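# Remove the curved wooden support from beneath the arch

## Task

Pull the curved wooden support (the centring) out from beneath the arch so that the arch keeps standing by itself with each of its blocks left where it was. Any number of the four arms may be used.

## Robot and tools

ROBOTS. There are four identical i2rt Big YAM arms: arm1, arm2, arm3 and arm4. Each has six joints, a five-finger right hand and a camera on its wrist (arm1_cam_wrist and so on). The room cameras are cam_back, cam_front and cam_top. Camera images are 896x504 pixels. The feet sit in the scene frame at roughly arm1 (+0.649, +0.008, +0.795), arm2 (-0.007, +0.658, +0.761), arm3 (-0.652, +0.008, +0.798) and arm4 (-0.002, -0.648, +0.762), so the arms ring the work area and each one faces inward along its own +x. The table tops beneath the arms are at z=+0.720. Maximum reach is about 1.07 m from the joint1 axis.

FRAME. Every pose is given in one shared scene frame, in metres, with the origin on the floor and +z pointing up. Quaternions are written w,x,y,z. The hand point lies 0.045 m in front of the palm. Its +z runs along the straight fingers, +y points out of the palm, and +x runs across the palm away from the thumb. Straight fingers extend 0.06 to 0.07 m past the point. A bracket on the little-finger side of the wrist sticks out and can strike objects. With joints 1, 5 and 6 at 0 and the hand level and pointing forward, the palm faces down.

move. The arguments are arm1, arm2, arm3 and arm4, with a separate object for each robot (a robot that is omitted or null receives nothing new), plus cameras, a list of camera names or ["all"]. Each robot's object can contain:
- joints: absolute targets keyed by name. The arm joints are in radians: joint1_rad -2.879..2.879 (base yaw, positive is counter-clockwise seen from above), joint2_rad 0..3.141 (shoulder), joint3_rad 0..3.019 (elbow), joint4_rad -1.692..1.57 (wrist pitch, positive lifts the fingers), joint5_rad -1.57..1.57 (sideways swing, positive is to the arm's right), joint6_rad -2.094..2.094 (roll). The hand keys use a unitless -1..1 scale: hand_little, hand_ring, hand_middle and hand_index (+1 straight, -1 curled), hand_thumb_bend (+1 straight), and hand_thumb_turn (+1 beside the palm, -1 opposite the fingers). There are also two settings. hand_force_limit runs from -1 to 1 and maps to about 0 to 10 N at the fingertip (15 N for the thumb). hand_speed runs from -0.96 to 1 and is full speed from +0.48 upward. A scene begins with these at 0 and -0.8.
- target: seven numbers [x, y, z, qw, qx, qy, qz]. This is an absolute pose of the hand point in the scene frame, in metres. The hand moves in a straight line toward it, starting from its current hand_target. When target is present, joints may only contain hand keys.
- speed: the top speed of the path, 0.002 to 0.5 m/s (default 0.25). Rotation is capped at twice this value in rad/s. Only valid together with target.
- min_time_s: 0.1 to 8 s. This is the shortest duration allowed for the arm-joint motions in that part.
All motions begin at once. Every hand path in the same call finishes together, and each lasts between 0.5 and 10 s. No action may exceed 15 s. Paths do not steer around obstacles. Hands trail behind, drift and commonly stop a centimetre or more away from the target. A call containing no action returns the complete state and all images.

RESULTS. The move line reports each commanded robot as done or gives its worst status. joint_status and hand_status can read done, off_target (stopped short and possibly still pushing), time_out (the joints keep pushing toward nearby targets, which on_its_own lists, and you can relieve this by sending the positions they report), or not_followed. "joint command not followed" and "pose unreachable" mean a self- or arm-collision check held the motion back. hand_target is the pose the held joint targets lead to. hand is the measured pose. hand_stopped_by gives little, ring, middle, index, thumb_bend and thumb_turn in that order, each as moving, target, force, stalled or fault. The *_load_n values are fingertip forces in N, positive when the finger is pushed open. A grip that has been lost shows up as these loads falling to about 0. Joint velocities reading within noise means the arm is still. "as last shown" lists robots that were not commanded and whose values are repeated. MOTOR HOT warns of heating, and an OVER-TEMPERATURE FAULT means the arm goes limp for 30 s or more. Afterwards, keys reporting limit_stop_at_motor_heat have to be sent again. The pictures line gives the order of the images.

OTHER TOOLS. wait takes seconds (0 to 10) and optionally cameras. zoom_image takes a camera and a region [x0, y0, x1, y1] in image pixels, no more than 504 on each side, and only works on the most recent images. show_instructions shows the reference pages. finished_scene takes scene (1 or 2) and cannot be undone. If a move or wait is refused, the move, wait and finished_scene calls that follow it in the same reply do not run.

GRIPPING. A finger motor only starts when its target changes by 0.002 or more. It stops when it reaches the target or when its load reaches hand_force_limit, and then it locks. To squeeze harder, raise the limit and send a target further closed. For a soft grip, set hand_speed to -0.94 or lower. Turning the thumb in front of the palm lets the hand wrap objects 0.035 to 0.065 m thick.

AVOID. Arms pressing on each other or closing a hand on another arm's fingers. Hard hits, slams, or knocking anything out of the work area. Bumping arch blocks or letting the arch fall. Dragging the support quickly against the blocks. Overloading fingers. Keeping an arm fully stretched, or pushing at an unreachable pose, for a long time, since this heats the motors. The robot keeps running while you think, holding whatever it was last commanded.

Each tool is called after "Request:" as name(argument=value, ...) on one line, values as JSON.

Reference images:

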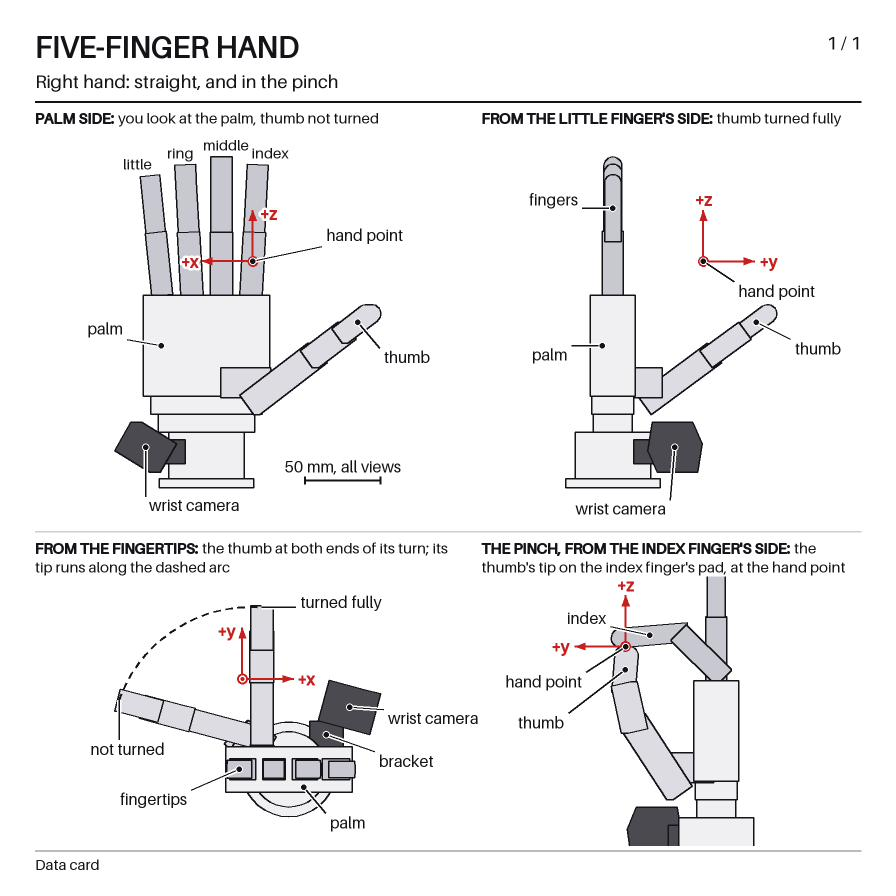

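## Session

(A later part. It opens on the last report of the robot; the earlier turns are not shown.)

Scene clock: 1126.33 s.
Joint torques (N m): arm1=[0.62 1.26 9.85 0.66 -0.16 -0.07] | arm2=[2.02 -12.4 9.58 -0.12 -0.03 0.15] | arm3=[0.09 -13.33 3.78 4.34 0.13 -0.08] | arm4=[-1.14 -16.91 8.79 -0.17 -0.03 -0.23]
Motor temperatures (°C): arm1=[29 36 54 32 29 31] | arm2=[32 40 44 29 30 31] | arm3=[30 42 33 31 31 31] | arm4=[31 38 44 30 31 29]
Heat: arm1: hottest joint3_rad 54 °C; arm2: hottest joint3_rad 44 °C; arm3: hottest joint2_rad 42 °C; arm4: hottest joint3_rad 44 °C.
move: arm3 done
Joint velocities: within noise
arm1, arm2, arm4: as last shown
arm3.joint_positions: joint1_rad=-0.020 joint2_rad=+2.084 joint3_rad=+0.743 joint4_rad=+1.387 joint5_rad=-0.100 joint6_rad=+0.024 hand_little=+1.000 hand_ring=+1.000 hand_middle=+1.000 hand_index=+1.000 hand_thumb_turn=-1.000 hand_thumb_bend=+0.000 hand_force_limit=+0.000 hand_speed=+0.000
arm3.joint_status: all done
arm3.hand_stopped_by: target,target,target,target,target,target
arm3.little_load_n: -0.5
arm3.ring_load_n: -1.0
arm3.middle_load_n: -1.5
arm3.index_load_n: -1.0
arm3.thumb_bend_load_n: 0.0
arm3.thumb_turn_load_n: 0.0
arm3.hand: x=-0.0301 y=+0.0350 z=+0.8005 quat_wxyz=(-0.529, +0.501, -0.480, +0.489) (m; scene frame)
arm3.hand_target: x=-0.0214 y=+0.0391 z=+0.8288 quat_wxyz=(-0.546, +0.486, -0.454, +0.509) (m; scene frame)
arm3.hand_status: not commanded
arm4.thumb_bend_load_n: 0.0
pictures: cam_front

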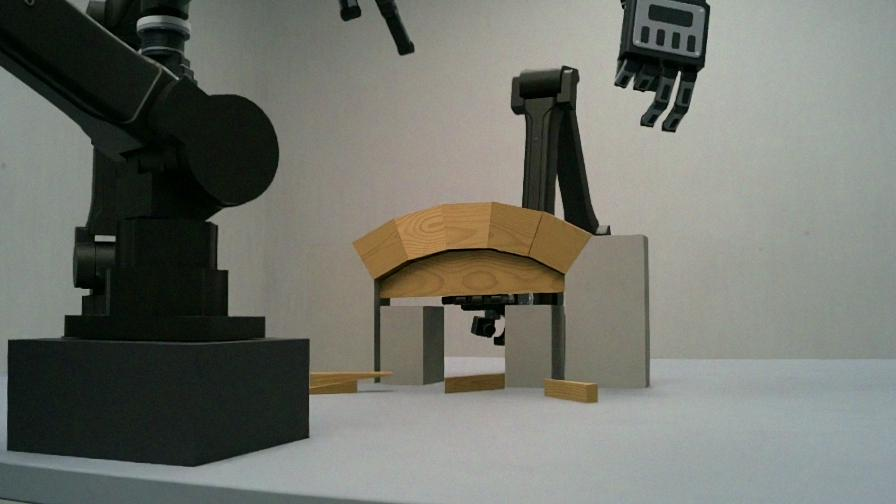

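Request:
move(arm3={"joints": {"joint2_rad": 2.074}, "min_time_s": 1.0}, cameras=["cam_front"])

Request:
zoom_image(camera="cam_front", region=[340, 190, 660, 400])

Scene clock: 1131.67 s.
Joint torques (N m): arm1=[-0.21 1.49 9.85 0.61 -0.16 -0.09] | arm2=[2.14 -12.45 9.57 -0.13 -0.03 0.15] | arm3=[0.32 -13.27 3.62 4.37 0.15 -0.09] | arm4=[-1.08 -16.91 8.75 -0.25 0.01 -0.23]
Motor temperatures (°C): arm1=[29 36 54 32 29 31] | arm2=[32 39 44 29 30 31] | arm3=[30 42 33 31 31 31] | arm4=[31 38 44 30 31 29]
Heat: arm1: hottest joint3_rad 54 °C; arm2: hottest joint3_rad 44 °C; arm3: hottest joint2_rad 42 °C; arm4: hottest joint3_rad 44 °C.
move: arm3 done
Joint velocities: within noise
arm1: as last shown
arm2.joint_positions: joint1_rad=+0.591 joint2_rad=+1.401 joint3_rad=+1.493 joint4_rad=-1.486 joint5_rad=+0.005 joint6_rad=-1.413 hand_little=-1.000 hand_ring=-1.000 hand_middle=-0.010 hand_index=+0.060 hand_thumb_turn=-1.000 hand_thumb_bend=+0.900 hand_force_limit=+0.200 hand_speed=-0.500
arm2.joint_status: not commanded
arm2.hand_stopped_by: target,target,target,target,target,target
arm2.little_load_n: 0.0
arm2.ring_load_n: 0.0
arm2.middle_load_n: 0.0
arm2.index_load_n: 0.0
arm2.thumb_bend_load_n: 0.0
arm2.thumb_turn_load_n: 0.0
arm2.hand: x=+0.1849 y=+0.2874 z=+1.0402 quat_wxyz=(+0.034, +0.846, -0.526, +0.082) (m; scene frame)
arm2.hand_target: x=+0.1866 y=+0.2918 z=+1.0432 quat_wxyz=(+0.033, +0.845, -0.528, +0.079) (m; scene frame)
arm2.hand_status: not commanded
arm3.joint_positions: joint1_rad=-0.020 joint2_rad=+2.091 joint3_rad=+0.743 joint4_rad=+1.387 joint5_rad=-0.100 joint6_rad=+0.024 hand_little=+1.000 hand_ring=+1.000 hand_middle=+1.000 hand_index=+1.000 hand_thumb_turn=-1.000 hand_thumb_bend=+0.000 hand_force_limit=+0.000 hand_speed=+0.000
arm3.joint_status: all done
arm3.hand_stopped_by: target,target,target,target,target,target
arm3.little_load_n: -0.5
arm3.ring_load_n: -0.5
arm3.middle_load_n: -1.5
arm3.index_load_n: -0.5
arm3.thumb_bend_load_n: 0.0
arm3.thumb_turn_load_n: 0.0
arm3.hand: x=-0.0310 y=+0.0350 z=+0.7964 quat_wxyz=(-0.528, +0.503, -0.482, +0.487) (m; scene frame)
arm3.hand_target: x=-0.0225 y=+0.0391 z=+0.8227 quat_wxyz=(-0.544, +0.489, -0.457, +0.506) (m; scene frame)
arm3.hand_status: not commanded
arm4.joint_positions: joint1_rad=-0.740 joint2_rad=+1.615 joint3_rad=+1.613 joint4_rad=-1.528 joint5_rad=-0.001 joint6_rad=+0.718 hand_little=-1.000 hand_ring=-1.000 hand_middle=+0.020 hand_index=-0.010 hand_thumb_turn=-1.000 hand_thumb_bend=+0.900 hand_force_limit=+0.000 hand_speed=-0.600
arm4.joint_status: not commanded
arm4.hand_stopped_by: target,target,target,target,target,target
arm4.little_load_n: 0.0
arm4.ring_load_n: 0.0
arm4.middle_load_n: 0.0
arm4.index_load_n: 0.0
arm4.thumb_bend_load_n: 0.0
arm4.thumb_turn_load_n: 0.0
arm4.hand: x=+0.2611 y=-0.2529 z=+1.0055 quat_wxyz=(-0.028, +0.752, -0.658, -0.001) (m; scene frame)
arm4.hand_target: x=+0.2587 y=-0.2637 z=+1.0076 quat_wxyz=(-0.022, +0.756, -0.654, -0.001) (m; scene frame)
arm4.hand_status: not commanded
pictures: cam_front

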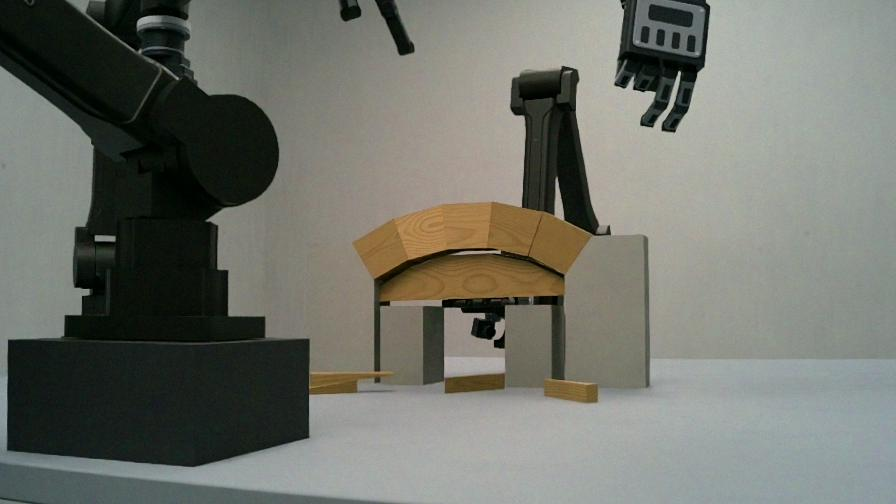

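Scaled by 1.575 from the camera's 896x504 image, which has a finer 1280x720 frame.

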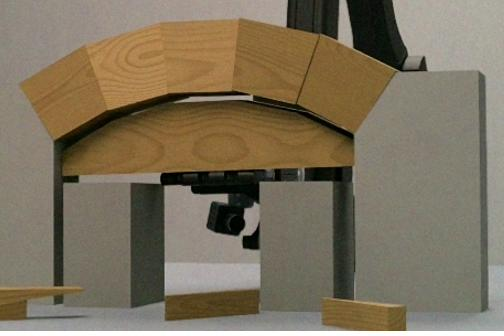

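Request:
move(arm3={"target": [-0.055, 0.037, 0.8227, 0.544, -0.489, 0.457, -0.506], "speed": 0.04}, cameras=["cam_front", "cam_top"])

Request:
zoom_image(camera="cam_front", region=[340, 190, 660, 400])

Scene clock: 1139.03 s.
Joint torques (N m): arm1=[-0.09 1.26 9.65 0.75 -0.15 -0.11] | arm2=[2.14 -12.51 9.57 -0.1 -0.02 0.14] | arm3=[-0.85 -13.68 2.1 4.88 -0.18 -0.03] | arm4=[-1.14 -16.85 8.8 -0.12 0 -0.23]
Motor temperatures (°C): arm1=[29 36 54 32 29 31] | arm2=[32 39 44 29 30 31] | arm3=[30 42 33 31 31 31] | arm4=[31 38 44 30 31 29]
Heat: arm1: hottest joint3_rad 54 °C; arm2: hottest joint3_rad 44 °C; arm3: hottest joint2_rad 42 °C; arm4: hottest joint3_rad 44 °C.
move: arm3 off_target
Joint velocities: within noise
arm1, arm2, arm4: as last shown
arm3.joint_positions: joint1_rad=-0.020 joint2_rad=+2.090 joint3_rad=+0.664 joint4_rad=+1.444 joint5_rad=-0.101 joint6_rad=+0.018 hand_little=+1.000 hand_ring=+1.000 hand_middle=+1.000 hand_index=+1.000 hand_thumb_turn=-1.000 hand_thumb_bend=+0.000 hand_force_limit=+0.000 hand_speed=+0.000
arm3.joint_status: not commanded
arm3.hand_stopped_by: target,target,target,target,target,target
arm3.little_load_n: 0.0
arm3.ring_load_n: 0.0
arm3.middle_load_n: -0.5
arm3.index_load_n: -2.0
arm3.thumb_bend_load_n: 0.0
arm3.thumb_turn_load_n: 0.0
arm3.hand: x=-0.0617 y=+0.0361 z=+0.7857 quat_wxyz=(-0.522, +0.509, -0.485, +0.483) (m; scene frame)
arm3.hand_target: x=-0.0554 y=+0.0371 z=+0.8219 quat_wxyz=(-0.544, +0.489, -0.457, +0.506) (m; scene frame)
arm3.hand_status: off_target (0.038 m and 5.4 deg from the pose sent, 0.036 m and 4.4 deg at the start)
pictures: cam_front, cam_top

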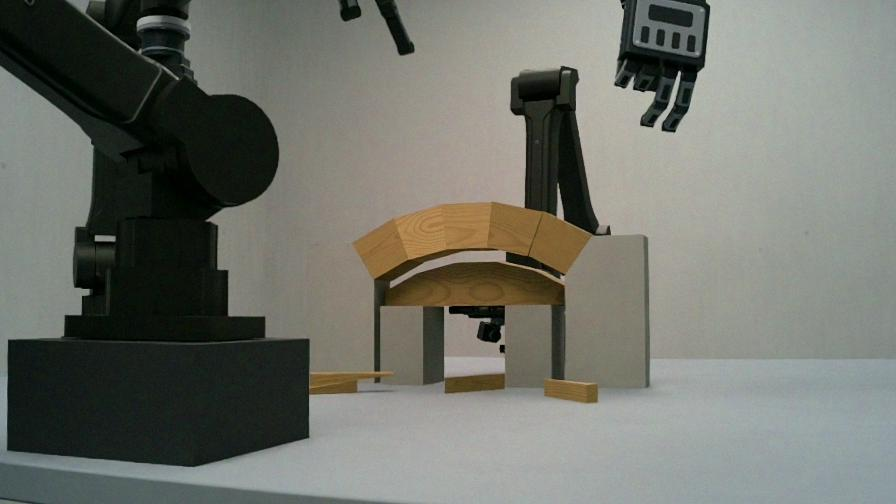

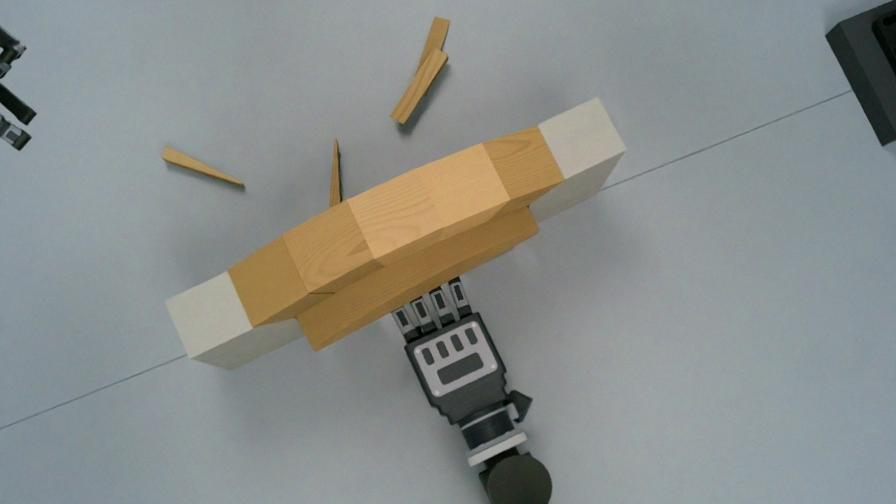

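Scaled by 1.575 from the camera's 896x504 image, which has a finer 1280x720 frame.

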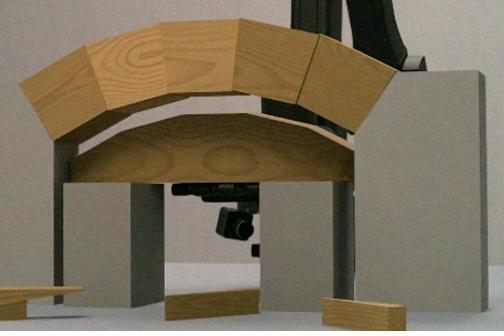

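Request:
move(arm3={"target": [-0.062, 0.037, 0.838, 0.544, -0.489, 0.457, -0.506], "speed": 0.04}, cameras=["cam_front", "cam_top"])

Request:
zoom_image(camera="cam_front", region=[340, 190, 660, 400])

Scene clock: 1147.87 s.
Joint torques (N m): arm1=[-0.09 1.61 9.91 0.62 -0.17 -0.08] | arm2=[1.96 -12.57 9.55 -0.13 -0.03 0.14] | arm3=[-0.5 -14.33 2.8 3.64 -0.22 0] | arm4=[-1.26 -16.97 8.79 -0.25 0 -0.23]
Motor temperatures (°C): arm1=[29 36 54 32 29 31] | arm2=[32 39 44 29 30 31] | arm3=[30 42 33 31 31 31] | arm4=[31 38 44 30 31 29]
Heat: arm1: hottest joint3_rad 54 °C; arm2: hottest joint3_rad 44 °C; arm3: hottest joint2_rad 42 °C; arm4: hottest joint3_rad 44 °C.
move: arm3 off_target
Joint velocities: within noise
arm1.joint_positions: joint1_rad=-0.441 joint2_rad=+0.510 joint3_rad=+0.901 joint4_rad=-1.234 joint5_rad=-0.070 joint6_rad=-0.295 hand_little=-1.000 hand_ring=-1.000 hand_middle=-1.000 hand_index=+1.000 hand_thumb_turn=-0.949 hand_thumb_bend=+0.501 hand_force_limit=+0.000 hand_speed=+0.000
arm1.joint_status: not commanded
arm1.hand_stopped_by: target,target,target,target,target,target
arm1.little_load_n: 0.0
arm1.ring_load_n: 0.0
arm1.middle_load_n: -1.0
arm1.index_load_n: 0.0
arm1.thumb_bend_load_n: 2.5
arm1.thumb_turn_load_n: 5.0
arm1.hand: x=+0.4503 y=+0.0652 z=+1.0723 quat_wxyz=(+0.307, -0.684, -0.635, +0.185) (m; scene frame)
arm1.hand_target: x=+0.4560 y=+0.0649 z=+1.0715 quat_wxyz=(+0.305, -0.683, -0.639, +0.182) (m; scene frame)
arm1.hand_status: not commanded
arm2, arm4: as last shown
arm3.joint_positions: joint1_rad=-0.021 joint2_rad=+2.043 joint3_rad=+0.627 joint4_rad=+1.444 joint5_rad=-0.101 joint6_rad=+0.017 hand_little=+1.000 hand_ring=+1.000 hand_middle=+1.000 hand_index=+1.000 hand_thumb_turn=-1.000 hand_thumb_bend=+0.000 hand_force_limit=+0.000 hand_speed=+0.000
arm3.joint_status: not commanded
arm3.hand_stopped_by: target,target,target,target,target,target
arm3.little_load_n: 0.0
arm3.ring_load_n: -1.0
arm3.middle_load_n: -2.0
arm3.index_load_n: -1.5
arm3.thumb_bend_load_n: 0.0
arm3.thumb_turn_load_n: 0.0
arm3.hand: x=-0.0714 y=+0.0362 z=+0.8002 quat_wxyz=(-0.524, +0.507, -0.483, +0.485) (m; scene frame)
arm3.hand_target: x=-0.0625 y=+0.0370 z=+0.8373 quat_wxyz=(-0.544, +0.489, -0.457, +0.506) (m; scene frame)
arm3.hand_status: off_target (0.039 m and 4.9 deg from the pose sent, 0.052 m and 5.5 deg at the start)
pictures: cam_front, cam_top

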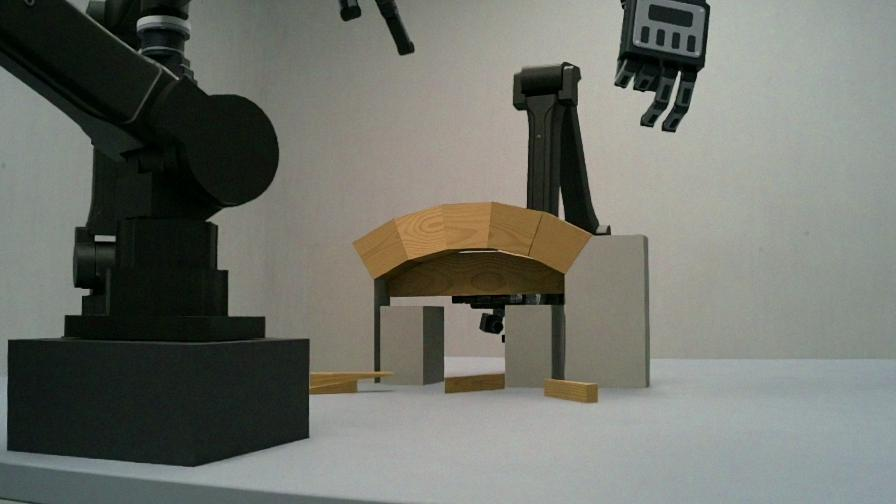

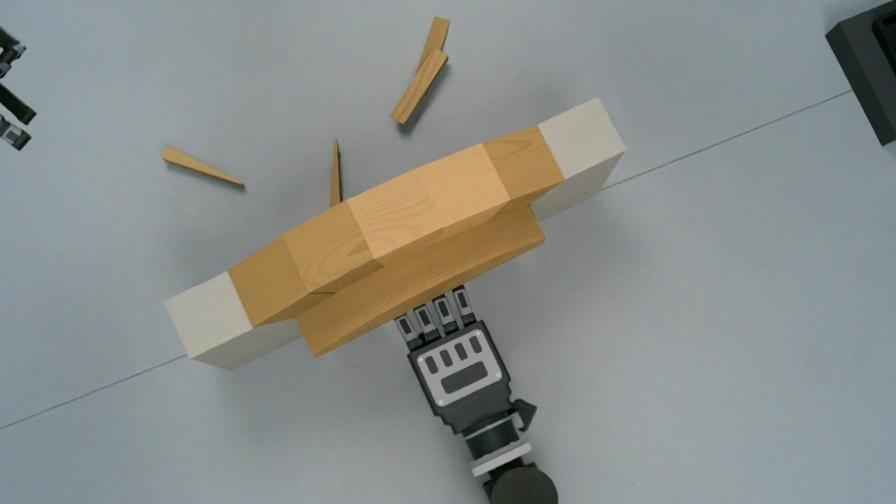

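Scaled by 1.575 from the camera's 896x504 image, which has a finer 1280x720 frame.

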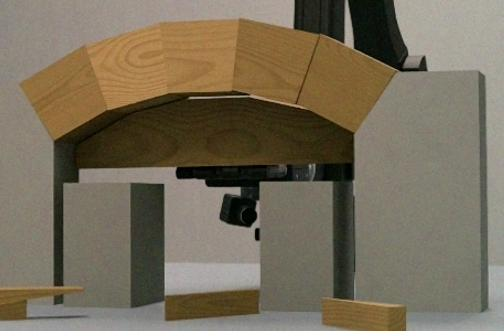

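Request:
move(arm3={"target": [-0.095, 0.035, 0.834, 0.544, -0.489, 0.457, -0.506], "speed": 0.04}, cameras=["cam_front", "cam_top"])

Request:
zoom_image(camera="cam_front", region=[340, 190, 660, 400])

Scene clock: 1153.77 s.
Joint torques (N m): arm1=[-0.21 1.73 9.84 0.73 -0.16 -0.14] | arm2=[2.02 -12.34 9.58 -0.17 -0.03 0.15] | arm3=[-1.38 -13.22 2.07 5.49 -0.02 0.02] | arm4=[-1.26 -17.08 8.77 -0.18 0 -0.24]
Motor temperatures (°C): arm1=[29 36 54 32 29 31] | arm2=[32 39 44 29 30 31] | arm3=[30 42 33 31 31 31] | arm4=[31 38 44 30 31 29]
Heat: arm1: hottest joint3_rad 54 °C; arm2: hottest joint3_rad 44 °C; arm3: hottest joint2_rad 42 °C; arm4: hottest joint3_rad 44 °C.
move: arm3 off_target
Joint velocities: within noise
arm1, arm2, arm4: as last shown
arm3.joint_positions: joint1_rad=-0.021 joint2_rad=+2.034 joint3_rad=+0.540 joint4_rad=+1.490 joint5_rad=-0.114 joint6_rad=+0.017 hand_little=+1.000 hand_ring=+1.000 hand_middle=+1.000 hand_index=+1.000 hand_thumb_turn=-1.000 hand_thumb_bend=+0.000 hand_force_limit=+0.000 hand_speed=+0.000
arm3.joint_status: not commanded
arm3.hand_stopped_by: target,target,target,target,target,target
arm3.little_load_n: -0.5
arm3.ring_load_n: -1.0
arm3.middle_load_n: -1.5
arm3.index_load_n: -0.5
arm3.thumb_bend_load_n: 0.0
arm3.thumb_turn_load_n: 0.0
arm3.hand: x=-0.1064 y=+0.0398 z=+0.7906 quat_wxyz=(-0.519, +0.517, -0.488, +0.474) (m; scene frame)
arm3.hand_target: x=-0.0960 y=+0.0353 z=+0.8327 quat_wxyz=(-0.544, +0.490, -0.457, +0.506) (m; scene frame)
arm3.hand_status: off_target (0.045 m and 6.7 deg from the pose sent, 0.041 m and 4.9 deg at the start)
pictures: cam_front, cam_top

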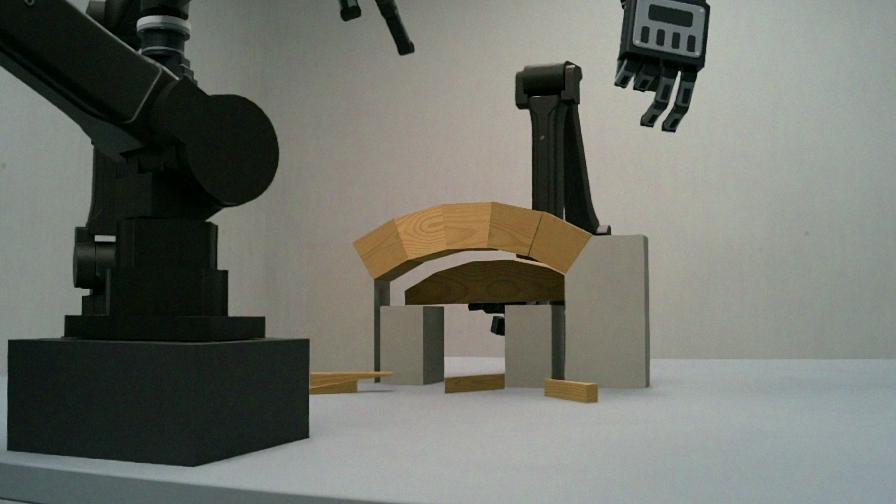

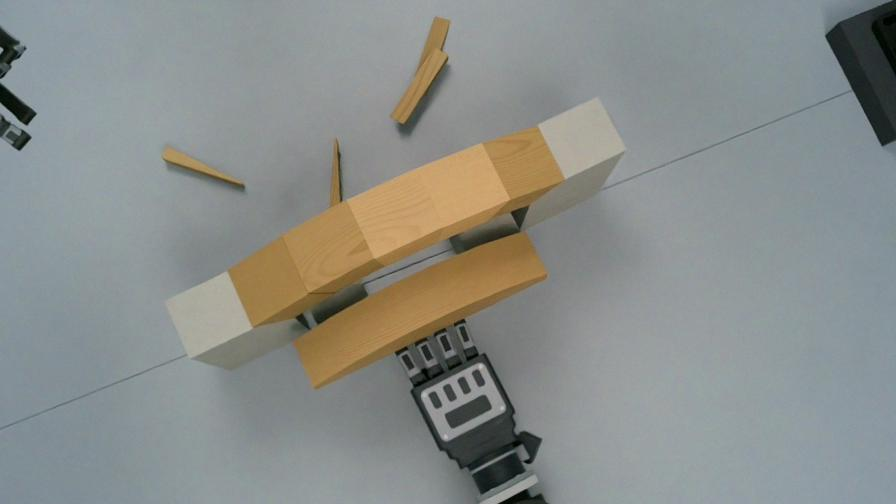

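Scaled by 1.575 from the camera's 896x504 image, which has a finer 1280x720 frame.

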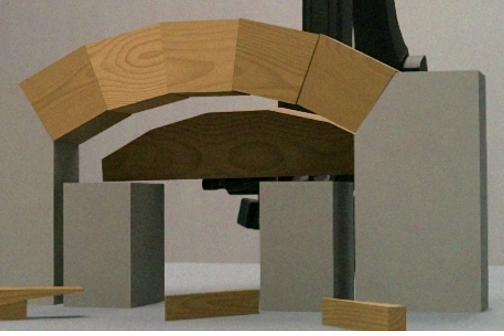

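Request:
move(arm3={"target": [-0.150, 0.032, 0.835, 0.544, -0.489, 0.457, -0.506], "speed": 0.05}, cameras=["cam_top"])

Scene clock: 1187.13 s.
Joint torques (N m): arm1=[-0.44 1.44 9.74 0.61 -0.16 -0.06] | arm2=[2.02 -12.45 9.57 -0.13 -0.03 0.14] | arm3=[-1.14 -11.46 1.59 5.42 -0.05 -0.06] | arm4=[-1.2 -17.08 8.81 -0.09 0 -0.23]
Motor temperatures (°C): arm1=[29 36 54 32 29 31] | arm2=[32 38 44 29 30 31] | arm3=[30 42 32 31 31 31] | arm4=[31 38 44 30 31 29]
Heat: arm1: hottest joint3_rad 54 °C; arm2: hottest joint3_rad 44 °C; arm3: hottest joint2_rad 42 °C; arm4: hottest joint3_rad 44 °C.
move: arm3 off_target
Joint velocities: within noise
arm1, arm2, arm4: as last shown
arm3.joint_positions: joint1_rad=-0.038 joint2_rad=+1.950 joint3_rad=+0.391 joint4_rad=+1.512 joint5_rad=-0.134 joint6_rad=+0.017 hand_little=+1.000 hand_ring=+1.000 hand_middle=+1.000 hand_index=+1.000 hand_thumb_turn=-1.000 hand_thumb_bend=+0.000 hand_force_limit=+0.000 hand_speed=+0.000
arm3.joint_status: not commanded
arm3.hand_stopped_by: target,target,target,target,target,target
arm3.little_load_n: -0.5
arm3.ring_load_n: -1.0
arm3.middle_load_n: -2.0
arm3.index_load_n: -1.0
arm3.thumb_bend_load_n: 0.0
arm3.thumb_turn_load_n: 0.0
arm3.hand: x=-0.1609 y=+0.0376 z=+0.7970 quat_wxyz=(-0.510, +0.528, -0.499, +0.461) (m; scene frame)
arm3.hand_target: x=-0.1507 y=+0.0323 z=+0.8343 quat_wxyz=(-0.532, +0.503, -0.468, +0.495) (m; scene frame)
arm3.hand_status: off_target (0.040 m and 9.2 deg from the pose sent, 0.063 m and 6.7 deg at the start; a joint's target at an end of its range on 45 of 50 steps)
pictures: cam_top

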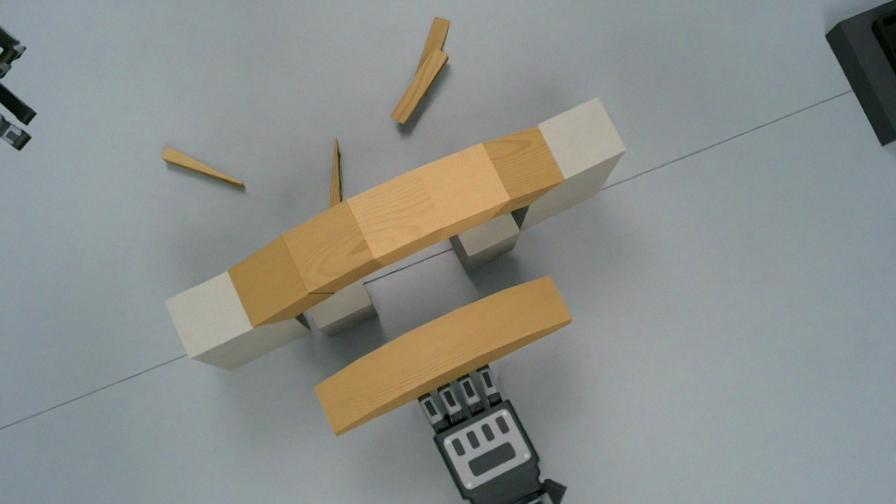

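Request:
move(arm3={"target": [-0.158, 0.034, 0.800, 0.4603, -0.5683, 0.53, -0.4292], "speed": 0.05, "joints": {"hand_thumb_turn": 1.0, "hand_thumb_bend": 1.0, "hand_speed": -0.3}}, cameras=["cam_top", "cam_back"])

Scene clock: 1203.73 s.
Joint torques (N m): arm1=[0.09 1.49 9.8 0.69 -0.15 -0.1] | arm2=[2.2 -12.45 9.55 -0.14 -0.02 0.14] | arm3=[-0.21 -10.93 4.16 2.84 0.14 -0.07] | arm4=[-1.26 -16.91 8.72 -0.17 0 -0.22]
Motor temperatures (°C): arm1=[29 36 54 32 29 31] | arm2=[32 38 45 29 30 31] | arm3=[30 41 32 31 31 31] | arm4=[31 38 44 30 31 29]
Heat: arm1: hottest joint3_rad 54 °C; arm2: hottest joint3_rad 45 °C; arm3: hottest joint2_rad 41 °C; arm4: hottest joint3_rad 44 °C.
move: arm3 off_target
Joint velocities: within noise
arm1, arm2, arm4: as last shown
arm1.thumb_bend_load_n: 2.0
arm2.thumb_bend_load_n: -0.5
arm3.joint_positions: joint1_rad=-0.038 joint2_rad=+1.791 joint3_rad=+0.391 joint4_rad=+1.124 joint5_rad=-0.121 joint6_rad=-0.010 hand_little=+1.000 hand_ring=+1.000 hand_middle=+1.000 hand_index=+1.000 hand_thumb_turn=+1.000 hand_thumb_bend=+1.000 hand_force_limit=+0.000 hand_speed=-0.300
arm3.joint_status: all done
arm3.hand_stopped_by: target,target,target,target,target,target
arm3.little_load_n: -0.5
arm3.ring_load_n: -1.5
arm3.middle_load_n: -2.0
arm3.index_load_n: -0.5
arm3.thumb_bend_load_n: 0.0
arm3.thumb_turn_load_n: 0.0
arm3.hand: x=-0.1777 y=+0.0344 z=+0.7725 quat_wxyz=(-0.444, +0.578, -0.552, +0.404) (m; scene frame)
arm3.hand_target: x=-0.1588 y=+0.0341 z=+0.8002 quat_wxyz=(-0.460, +0.568, -0.530, +0.429) (m; scene frame)
arm3.hand_status: off_target (0.034 m and 4.4 deg from the pose sent, 0.006 m and 9.0 deg at the start)
pictures: cam_back, cam_top

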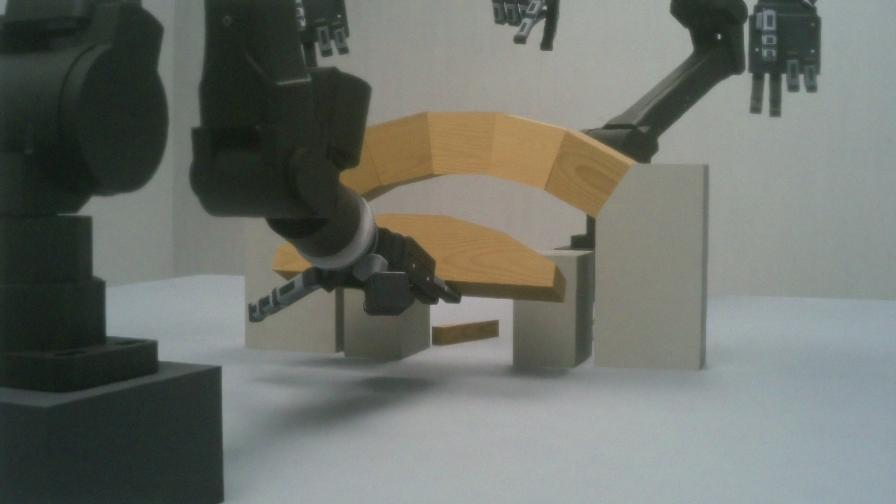

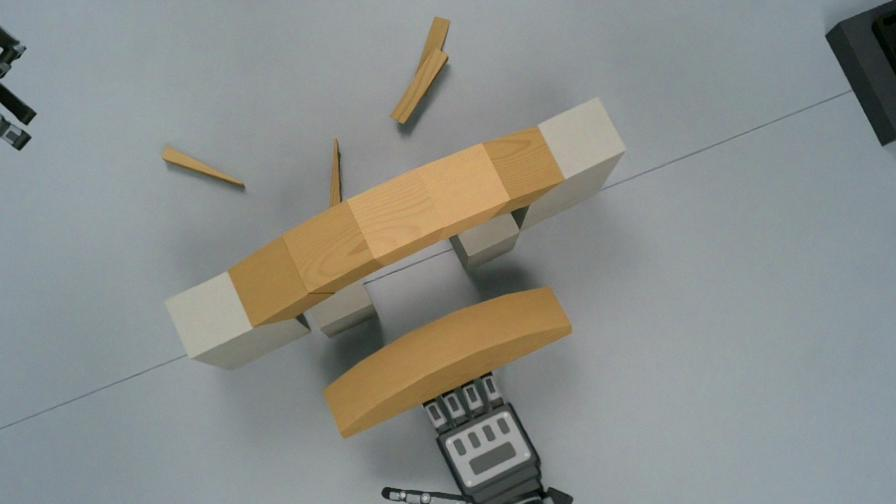

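Request:
move(arm3={"target": [-0.160, 0.034, 0.760, 0.4299, -0.5917, 0.5517, -0.4009], "speed": 0.05, "joints": {"hand_thumb_bend": -1.0}}, cameras=["cam_top", "cam_back"])

Scene clock: 1216.53 s.
Joint torques (N m): arm1=[-0.15 1.55 9.77 0.65 -0.19 -0.1] | arm2=[2.14 -12.57 9.57 -0.13 -0.03 0.15] | arm3=[0.09 -9.29 5.38 2.52 0.14 -0.11] | arm4=[-1.32 -16.85 8.75 -0.24 0.01 -0.22]
Motor temperatures (°C): arm1=[29 36 54 32 29 31] | arm2=[32 38 45 29 30 31] | arm3=[30 41 33 31 31 31] | arm4=[31 38 44 30 31 29]
Heat: arm1: hottest joint3_rad 54 °C; arm2: hottest joint3_rad 45 °C; arm3: hottest joint2_rad 41 °C; arm4: hottest joint3_rad 44 °C.
move: arm3 off_target
Joint velocities: within noise
arm1, arm2, arm4: as last shown
arm1.thumb_bend_load_n: 2.5
arm2.thumb_bend_load_n: 0.0
arm3.joint_positions: joint1_rad=-0.038 joint2_rad=+1.836 joint3_rad=+0.405 joint4_rad=+1.057 joint5_rad=-0.114 joint6_rad=-0.021 hand_little=+1.000 hand_ring=+1.000 hand_middle=+1.000 hand_index=+1.000 hand_thumb_turn=+1.000 hand_thumb_bend=-1.000 hand_force_limit=+0.000 hand_speed=-0.300
arm3.joint_status: all done
arm3.hand_stopped_by: target,target,target,target,target,target
arm3.little_load_n: 0.0
arm3.ring_load_n: -1.5
arm3.middle_load_n: -2.0
arm3.index_load_n: -0.5
arm3.thumb_bend_load_n: 0.0
arm3.thumb_turn_load_n: 0.0
arm3.hand: x=-0.1875 y=+0.0329 z=+0.7408 quat_wxyz=(-0.414, +0.598, -0.572, +0.379) (m; scene frame)
arm3.hand_target: x=-0.1614 y=+0.0341 z=+0.7609 quat_wxyz=(-0.430, +0.591, -0.552, +0.401) (m; scene frame)
arm3.hand_status: off_target (0.034 m and 4.0 deg from the pose sent, 0.022 m and 2.3 deg at the start)
pictures: cam_back, cam_top

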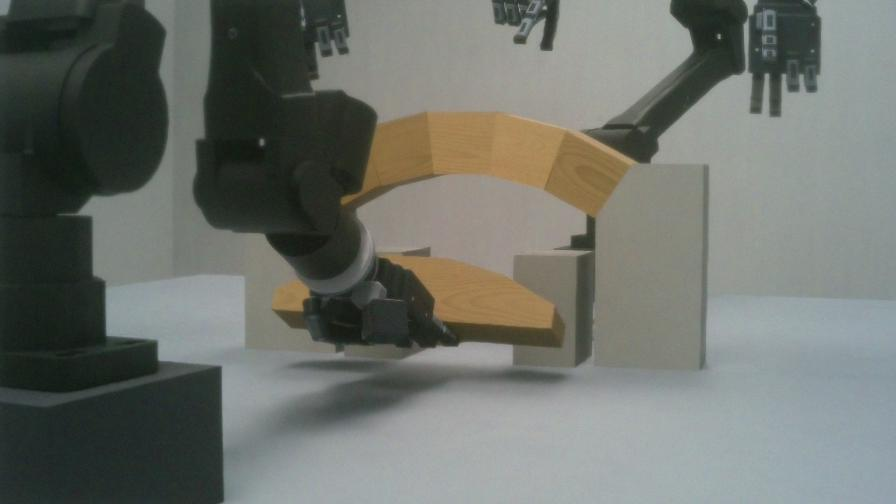

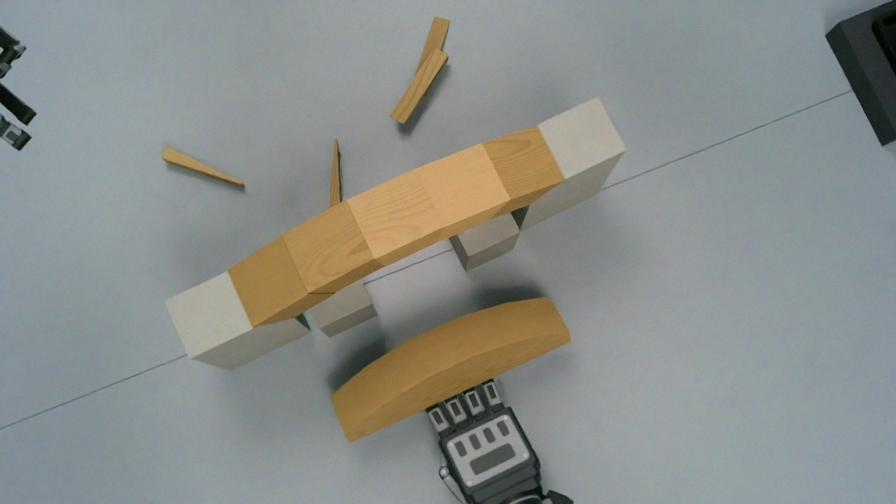

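Request:
move(arm3={"target": [-0.160, 0.034, 0.738, 0.4299, -0.5917, 0.5517, -0.4009], "speed": 0.04}, cameras=["cam_top", "cam_back"])

Request:
zoom_image(camera="cam_back", region=[240, 200, 640, 440])

Scene clock: 1225.73 s.
Joint torques (N m): arm1=[-0.09 1.79 9.81 0.68 -0.15 -0.09] | arm2=[2.02 -12.45 9.57 -0.18 -0.03 0.14] | arm3=[0.09 -8.23 3.15 3.41 0.1 -0.07] | arm4=[-0.91 -16.91 8.81 -0.13 0 -0.23]
Motor temperatures (°C): arm1=[29 36 54 32 29 31] | arm2=[32 38 45 29 30 31] | arm3=[30 41 33 31 31 31] | arm4=[31 38 44 30 31 29]
Heat: arm1: hottest joint3_rad 54 °C; arm2: hottest joint3_rad 45 °C; arm3: hottest joint2_rad 41 °C; arm4: hottest joint3_rad 44 °C.
move: arm3 off_target
Joint velocities: within noise
arm1, arm2, arm4: as last shown
arm1.thumb_turn_load_n: 4.5
arm2.middle_load_n: 0.5
arm3.joint_positions: joint1_rad=-0.038 joint2_rad=+1.914 joint3_rad=+0.444 joint4_rad=+1.124 joint5_rad=-0.114 joint6_rad=-0.024 hand_little=+1.000 hand_ring=+1.000 hand_middle=+1.000 hand_index=+1.000 hand_thumb_turn=+1.000 hand_thumb_bend=-1.000 hand_force_limit=+0.000 hand_speed=-0.300
arm3.joint_status: not commanded
arm3.hand_stopped_by: target,target,target,target,target,target
arm3.little_load_n: 0.0
arm3.ring_load_n: 0.0
arm3.middle_load_n: 0.0
arm3.index_load_n: 0.0
arm3.thumb_bend_load_n: 0.0
arm3.thumb_turn_load_n: 0.0
arm3.hand: x=-0.1715 y=+0.0317 z=+0.7314 quat_wxyz=(-0.421, +0.594, -0.565, +0.388) (m; scene frame)
arm3.hand_target: x=-0.1603 y=+0.0340 z=+0.7382 quat_wxyz=(-0.430, +0.592, -0.552, +0.401) (m; scene frame)
arm3.hand_status: off_target (0.013 m and 2.4 deg from the pose sent, 0.028 m and 4.0 deg at the start)
pictures: cam_back, cam_top

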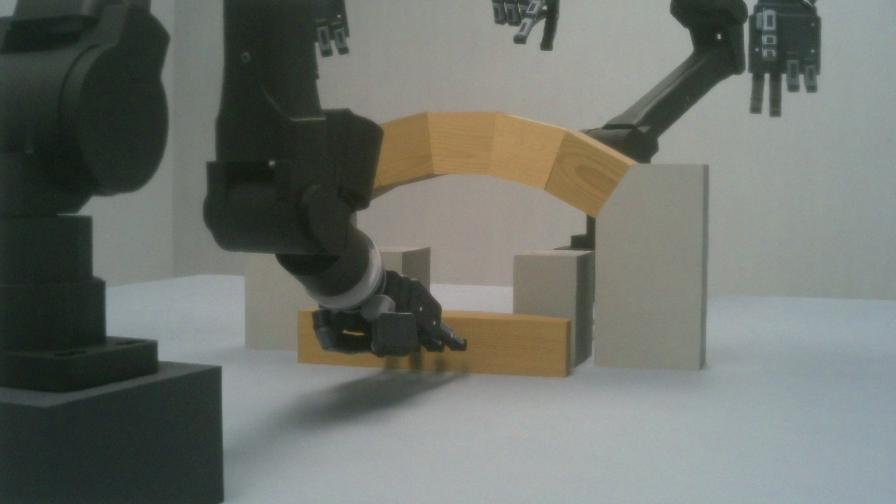

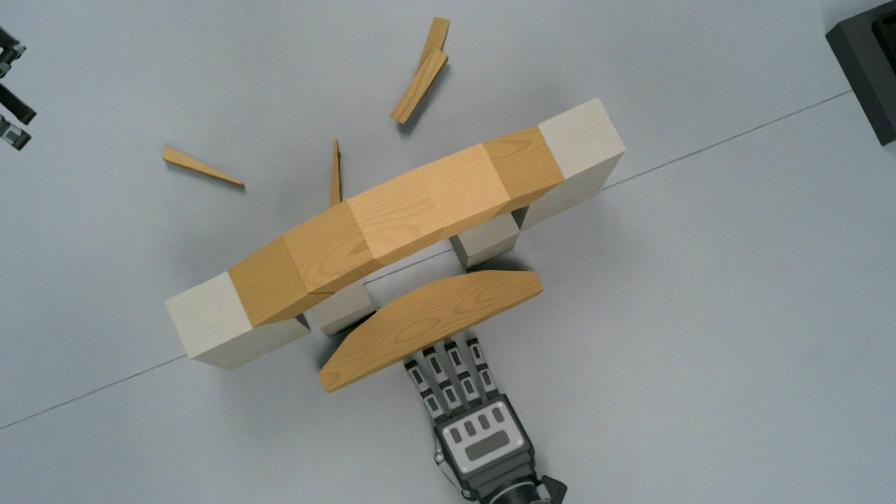

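Scaled by 1.260 from the camera's 896x504 image, which has a finer 1280x720 frame.

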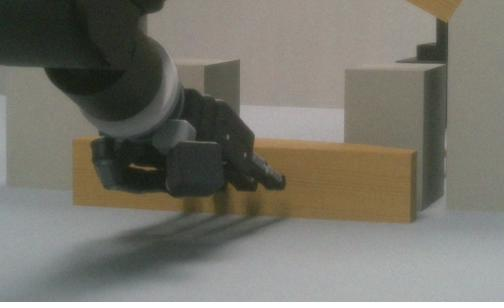

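Request:
move(arm3={"target": [-0.175, 0.032, 0.83, 0.5171, -0.5171, 0.4823, -0.4823], "speed": 0.12}, cameras=["cam_top", "cam_back"])

Request:
zoom_image(camera="cam_top", region=[160, 90, 640, 420])

Scene clock: 1263.73 s.
Joint torques (N m): arm1=[-0.21 1.96 9.88 0.72 -0.17 -0.07] | arm2=[2.14 -12.4 9.55 -0.14 -0.02 0.14] | arm3=[-1.26 -9.05 0.96 3.58 -0.06 0.11] | arm4=[-1.32 -16.91 8.79 -0.16 0.01 -0.22]
Motor temperatures (°C): arm1=[29 36 54 32 29 31] | arm2=[32 38 45 29 30 31] | arm3=[30 39 32 31 31 31] | arm4=[31 38 44 30 31 29]
Heat: arm1: hottest joint3_rad 54 °C; arm2: hottest joint3_rad 45 °C; arm3: hottest joint2_rad 39 °C; arm4: hottest joint3_rad 44 °C.
move: arm3 off_target
Joint velocities: within noise
arm1: as last shown
arm1.thumb_turn_load_n: 5.0
arm2.joint_positions: joint1_rad=+0.591 joint2_rad=+1.401 joint3_rad=+1.493 joint4_rad=-1.486 joint5_rad=+0.005 joint6_rad=-1.413 hand_little=-1.000 hand_ring=-1.000 hand_middle=-0.010 hand_index=+0.060 hand_thumb_turn=-1.000 hand_thumb_bend=+0.900 hand_force_limit=+0.200 hand_speed=-0.500
arm2.joint_status: not commanded
arm2.hand_stopped_by: target,target,target,target,target,target
arm2.little_load_n: 0.0
arm2.ring_load_n: 0.0
arm2.middle_load_n: 0.0
arm2.index_load_n: 0.0
arm2.thumb_bend_load_n: 0.0
arm2.thumb_turn_load_n: 0.0
arm2.hand: x=+0.1849 y=+0.2874 z=+1.0402 quat_wxyz=(+0.034, +0.846, -0.526, +0.082) (m; scene frame)
arm2.hand_target: x=+0.1866 y=+0.2918 z=+1.0432 quat_wxyz=(+0.033, +0.845, -0.528, +0.079) (m; scene frame)
arm2.hand_status: not commanded
arm3.joint_positions: joint1_rad=-0.041 joint2_rad=+1.863 joint3_rad=+0.339 joint4_rad=+1.497 joint5_rad=-0.136 joint6_rad=-0.010 hand_little=+1.000 hand_ring=+1.000 hand_middle=+1.000 hand_index=+1.000 hand_thumb_turn=+1.000 hand_thumb_bend=-1.000 hand_force_limit=+0.000 hand_speed=-0.300
arm3.joint_status: not commanded
arm3.hand_stopped_by: target,target,target,target,target,target
arm3.little_load_n: 0.0
arm3.ring_load_n: -0.5
arm3.middle_load_n: 0.0
arm3.index_load_n: 0.0
arm3.thumb_bend_load_n: 0.0
arm3.thumb_turn_load_n: 0.0
arm3.hand: x=-0.1748 y=+0.0354 z=+0.8184 quat_wxyz=(-0.508, +0.529, -0.487, +0.474) (m; scene frame)
arm3.hand_target: x=-0.1750 y=+0.0321 z=+0.8297 quat_wxyz=(-0.517, +0.517, -0.482, +0.482) (m; scene frame)
arm3.hand_status: off_target (0.012 m and 2.0 deg from the pose sent, 0.099 m and 20.1 deg at the start)
arm4.joint_positions: joint1_rad=-0.740 joint2_rad=+1.615 joint3_rad=+1.613 joint4_rad=-1.528 joint5_rad=-0.001 joint6_rad=+0.718 hand_little=-1.000 hand_ring=-1.000 hand_middle=+0.020 hand_index=-0.010 hand_thumb_turn=-1.000 hand_thumb_bend=+0.900 hand_force_limit=+0.000 hand_speed=-0.600
arm4.joint_status: not commanded
arm4.hand_stopped_by: target,target,target,target,target,target
arm4.little_load_n: 0.0
arm4.ring_load_n: 0.0
arm4.middle_load_n: 0.0
arm4.index_load_n: 0.0
arm4.thumb_bend_load_n: 0.0
arm4.thumb_turn_load_n: 0.0
arm4.hand: x=+0.2611 y=-0.2529 z=+1.0055 quat_wxyz=(-0.028, +0.752, -0.658, -0.001) (m; scene frame)
arm4.hand_target: x=+0.2587 y=-0.2637 z=+1.0076 quat_wxyz=(-0.022, +0.756, -0.654, -0.001) (m; scene frame)
arm4.hand_status: not commanded
pictures: cam_back, cam_top

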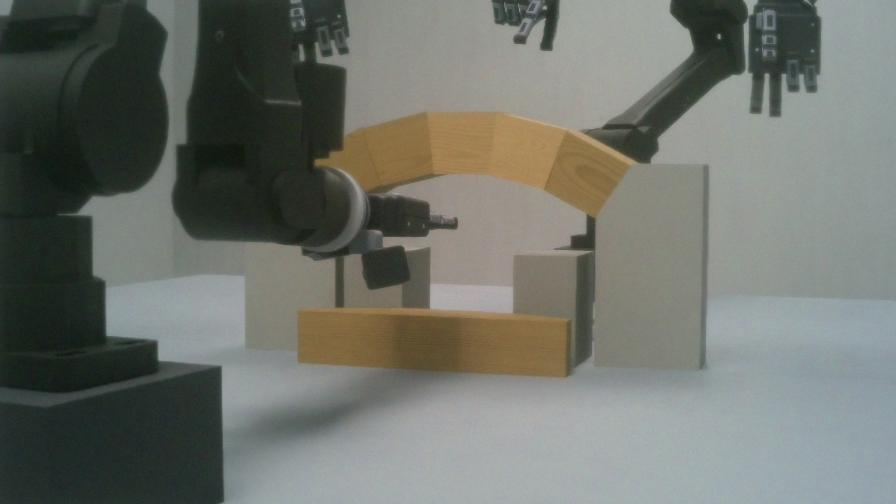

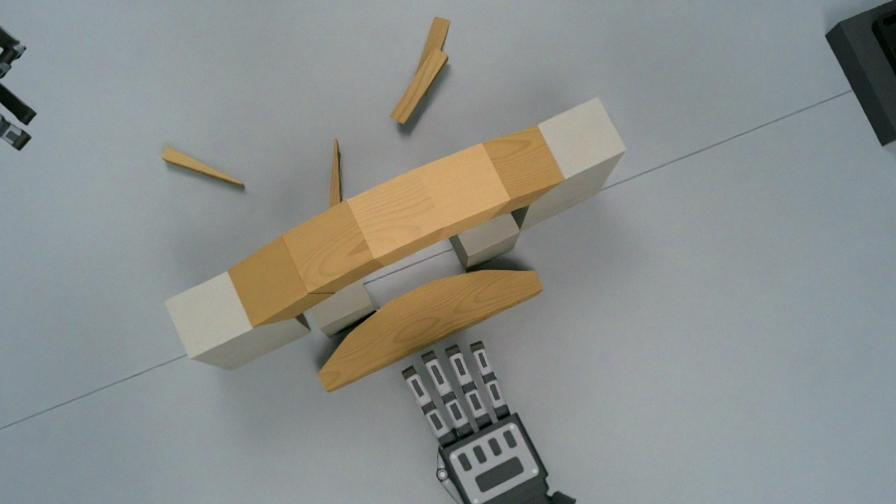

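Scaled by 1.050 from the camera's 896x504 image, which has a finer 1280x720 frame.

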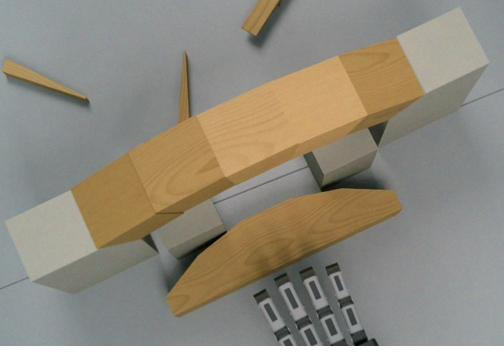

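Request:
move(arm3={"target": [-0.035, 0.028, 0.80, 0.5171, -0.5171, 0.4823, -0.4823], "speed": 0.12}, cameras=["cam_top", "cam_back", "cam_front"])

Request:
zoom_image(camera="cam_back", region=[240, 140, 640, 400])

Scene clock: 1271.87 s.
Joint torques (N m): arm1=[0.03 0.73 9.85 0.76 -0.17 -0.07] | arm2=[2.14 -12.51 9.58 -0.17 -0.03 0.15] | arm3=[-0.21 -10.4 5 1.54 0.19 0.11] | arm4=[-0.97 -17.14 8.73 -0.18 -0.01 -0.21]
Motor temperatures (°C): arm1=[29 35 54 32 29 31] | arm2=[32 38 45 29 30 31] | arm3=[30 39 32 31 31 31] | arm4=[31 38 44 30 31 29]
Heat: arm1: hottest joint3_rad 54 °C; arm2: hottest joint3_rad 45 °C; arm3: hottest joint2_rad 39 °C; arm4: hottest joint3_rad 44 °C.
move: arm3 done
Joint velocities: within noise
arm1, arm2, arm4: as last shown
arm1.ring_load_n: 0.5
arm3.joint_positions: joint1_rad=-0.041 joint2_rad=+2.037 joint3_rad=+0.701 joint4_rad=+1.345 joint5_rad=-0.128 joint6_rad=-0.010 hand_little=+1.000 hand_ring=+1.000 hand_middle=+1.000 hand_index=+1.000 hand_thumb_turn=+1.000 hand_thumb_bend=-1.000 hand_force_limit=+0.000 hand_speed=-0.300
arm3.joint_status: not commanded
arm3.hand_stopped_by: target,target,target,target,target,target
arm3.little_load_n: 0.0
arm3.ring_load_n: 0.0
arm3.middle_load_n: 0.0
arm3.index_load_n: 0.0
arm3.thumb_bend_load_n: 0.0
arm3.thumb_turn_load_n: 0.0
arm3.hand: x=-0.0449 y=+0.0262 z=+0.8012 quat_wxyz=(-0.514, +0.519, -0.479, +0.486) (m; scene frame)
arm3.hand_target: x=-0.0353 y=+0.0280 z=+0.8002 quat_wxyz=(-0.517, +0.517, -0.482, +0.482) (m; scene frame)
arm3.hand_status: done (0.010 m and 0.7 deg from the pose sent, 0.141 m and 2.0 deg at the start)
arm4.little_load_n: -0.5
pictures: cam_back, cam_front, cam_top

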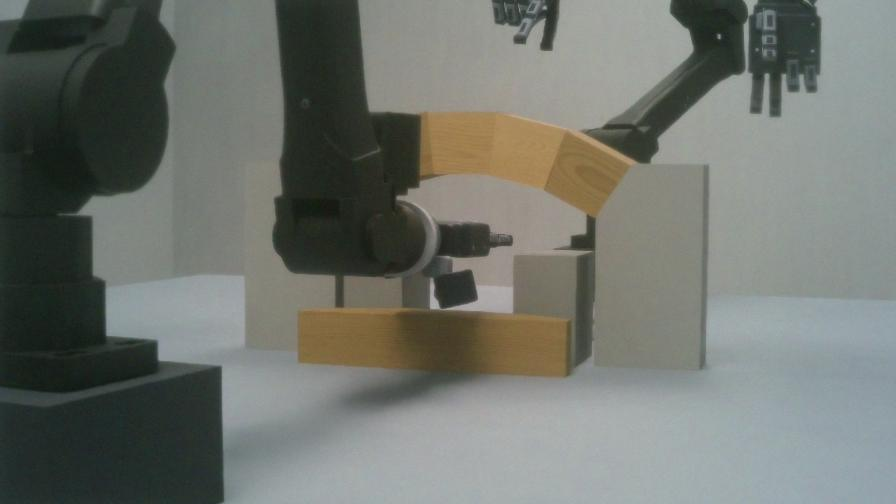

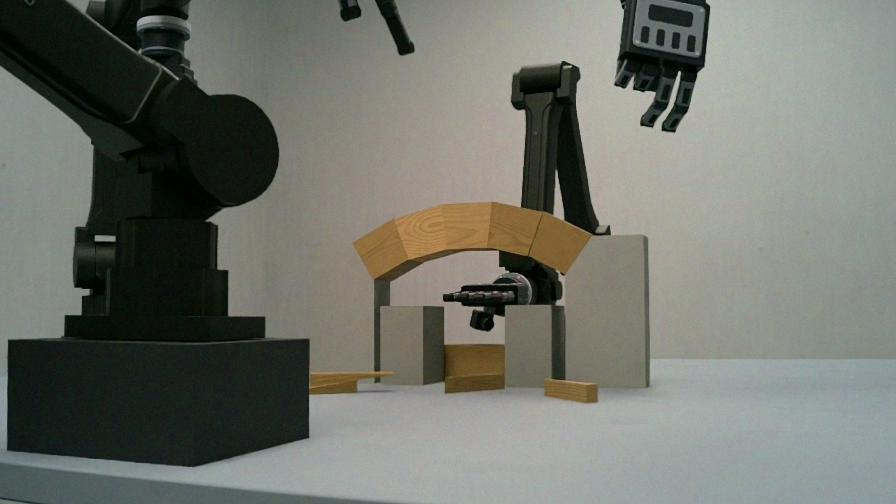

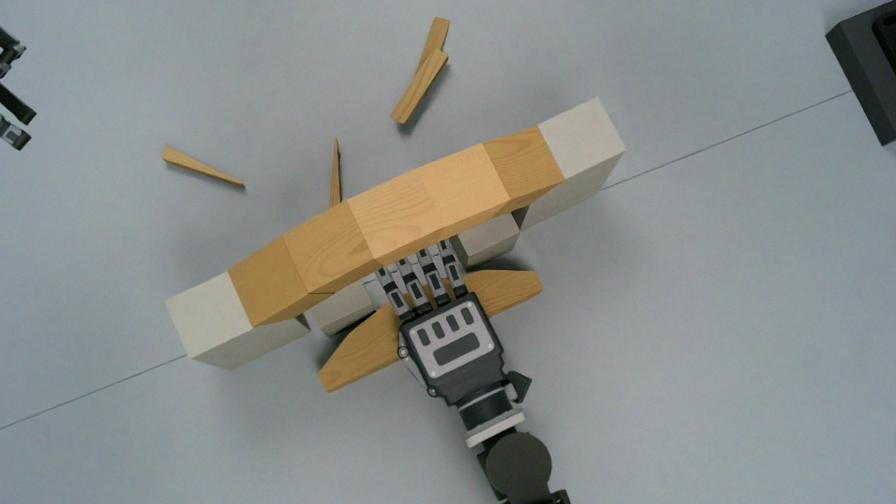

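Scaled by 1.260 from the camera's 896x504 image, which has a finer 1280x720 frame.

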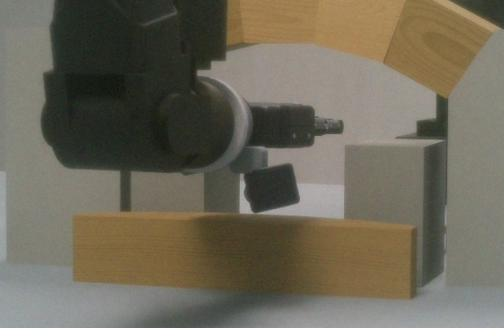

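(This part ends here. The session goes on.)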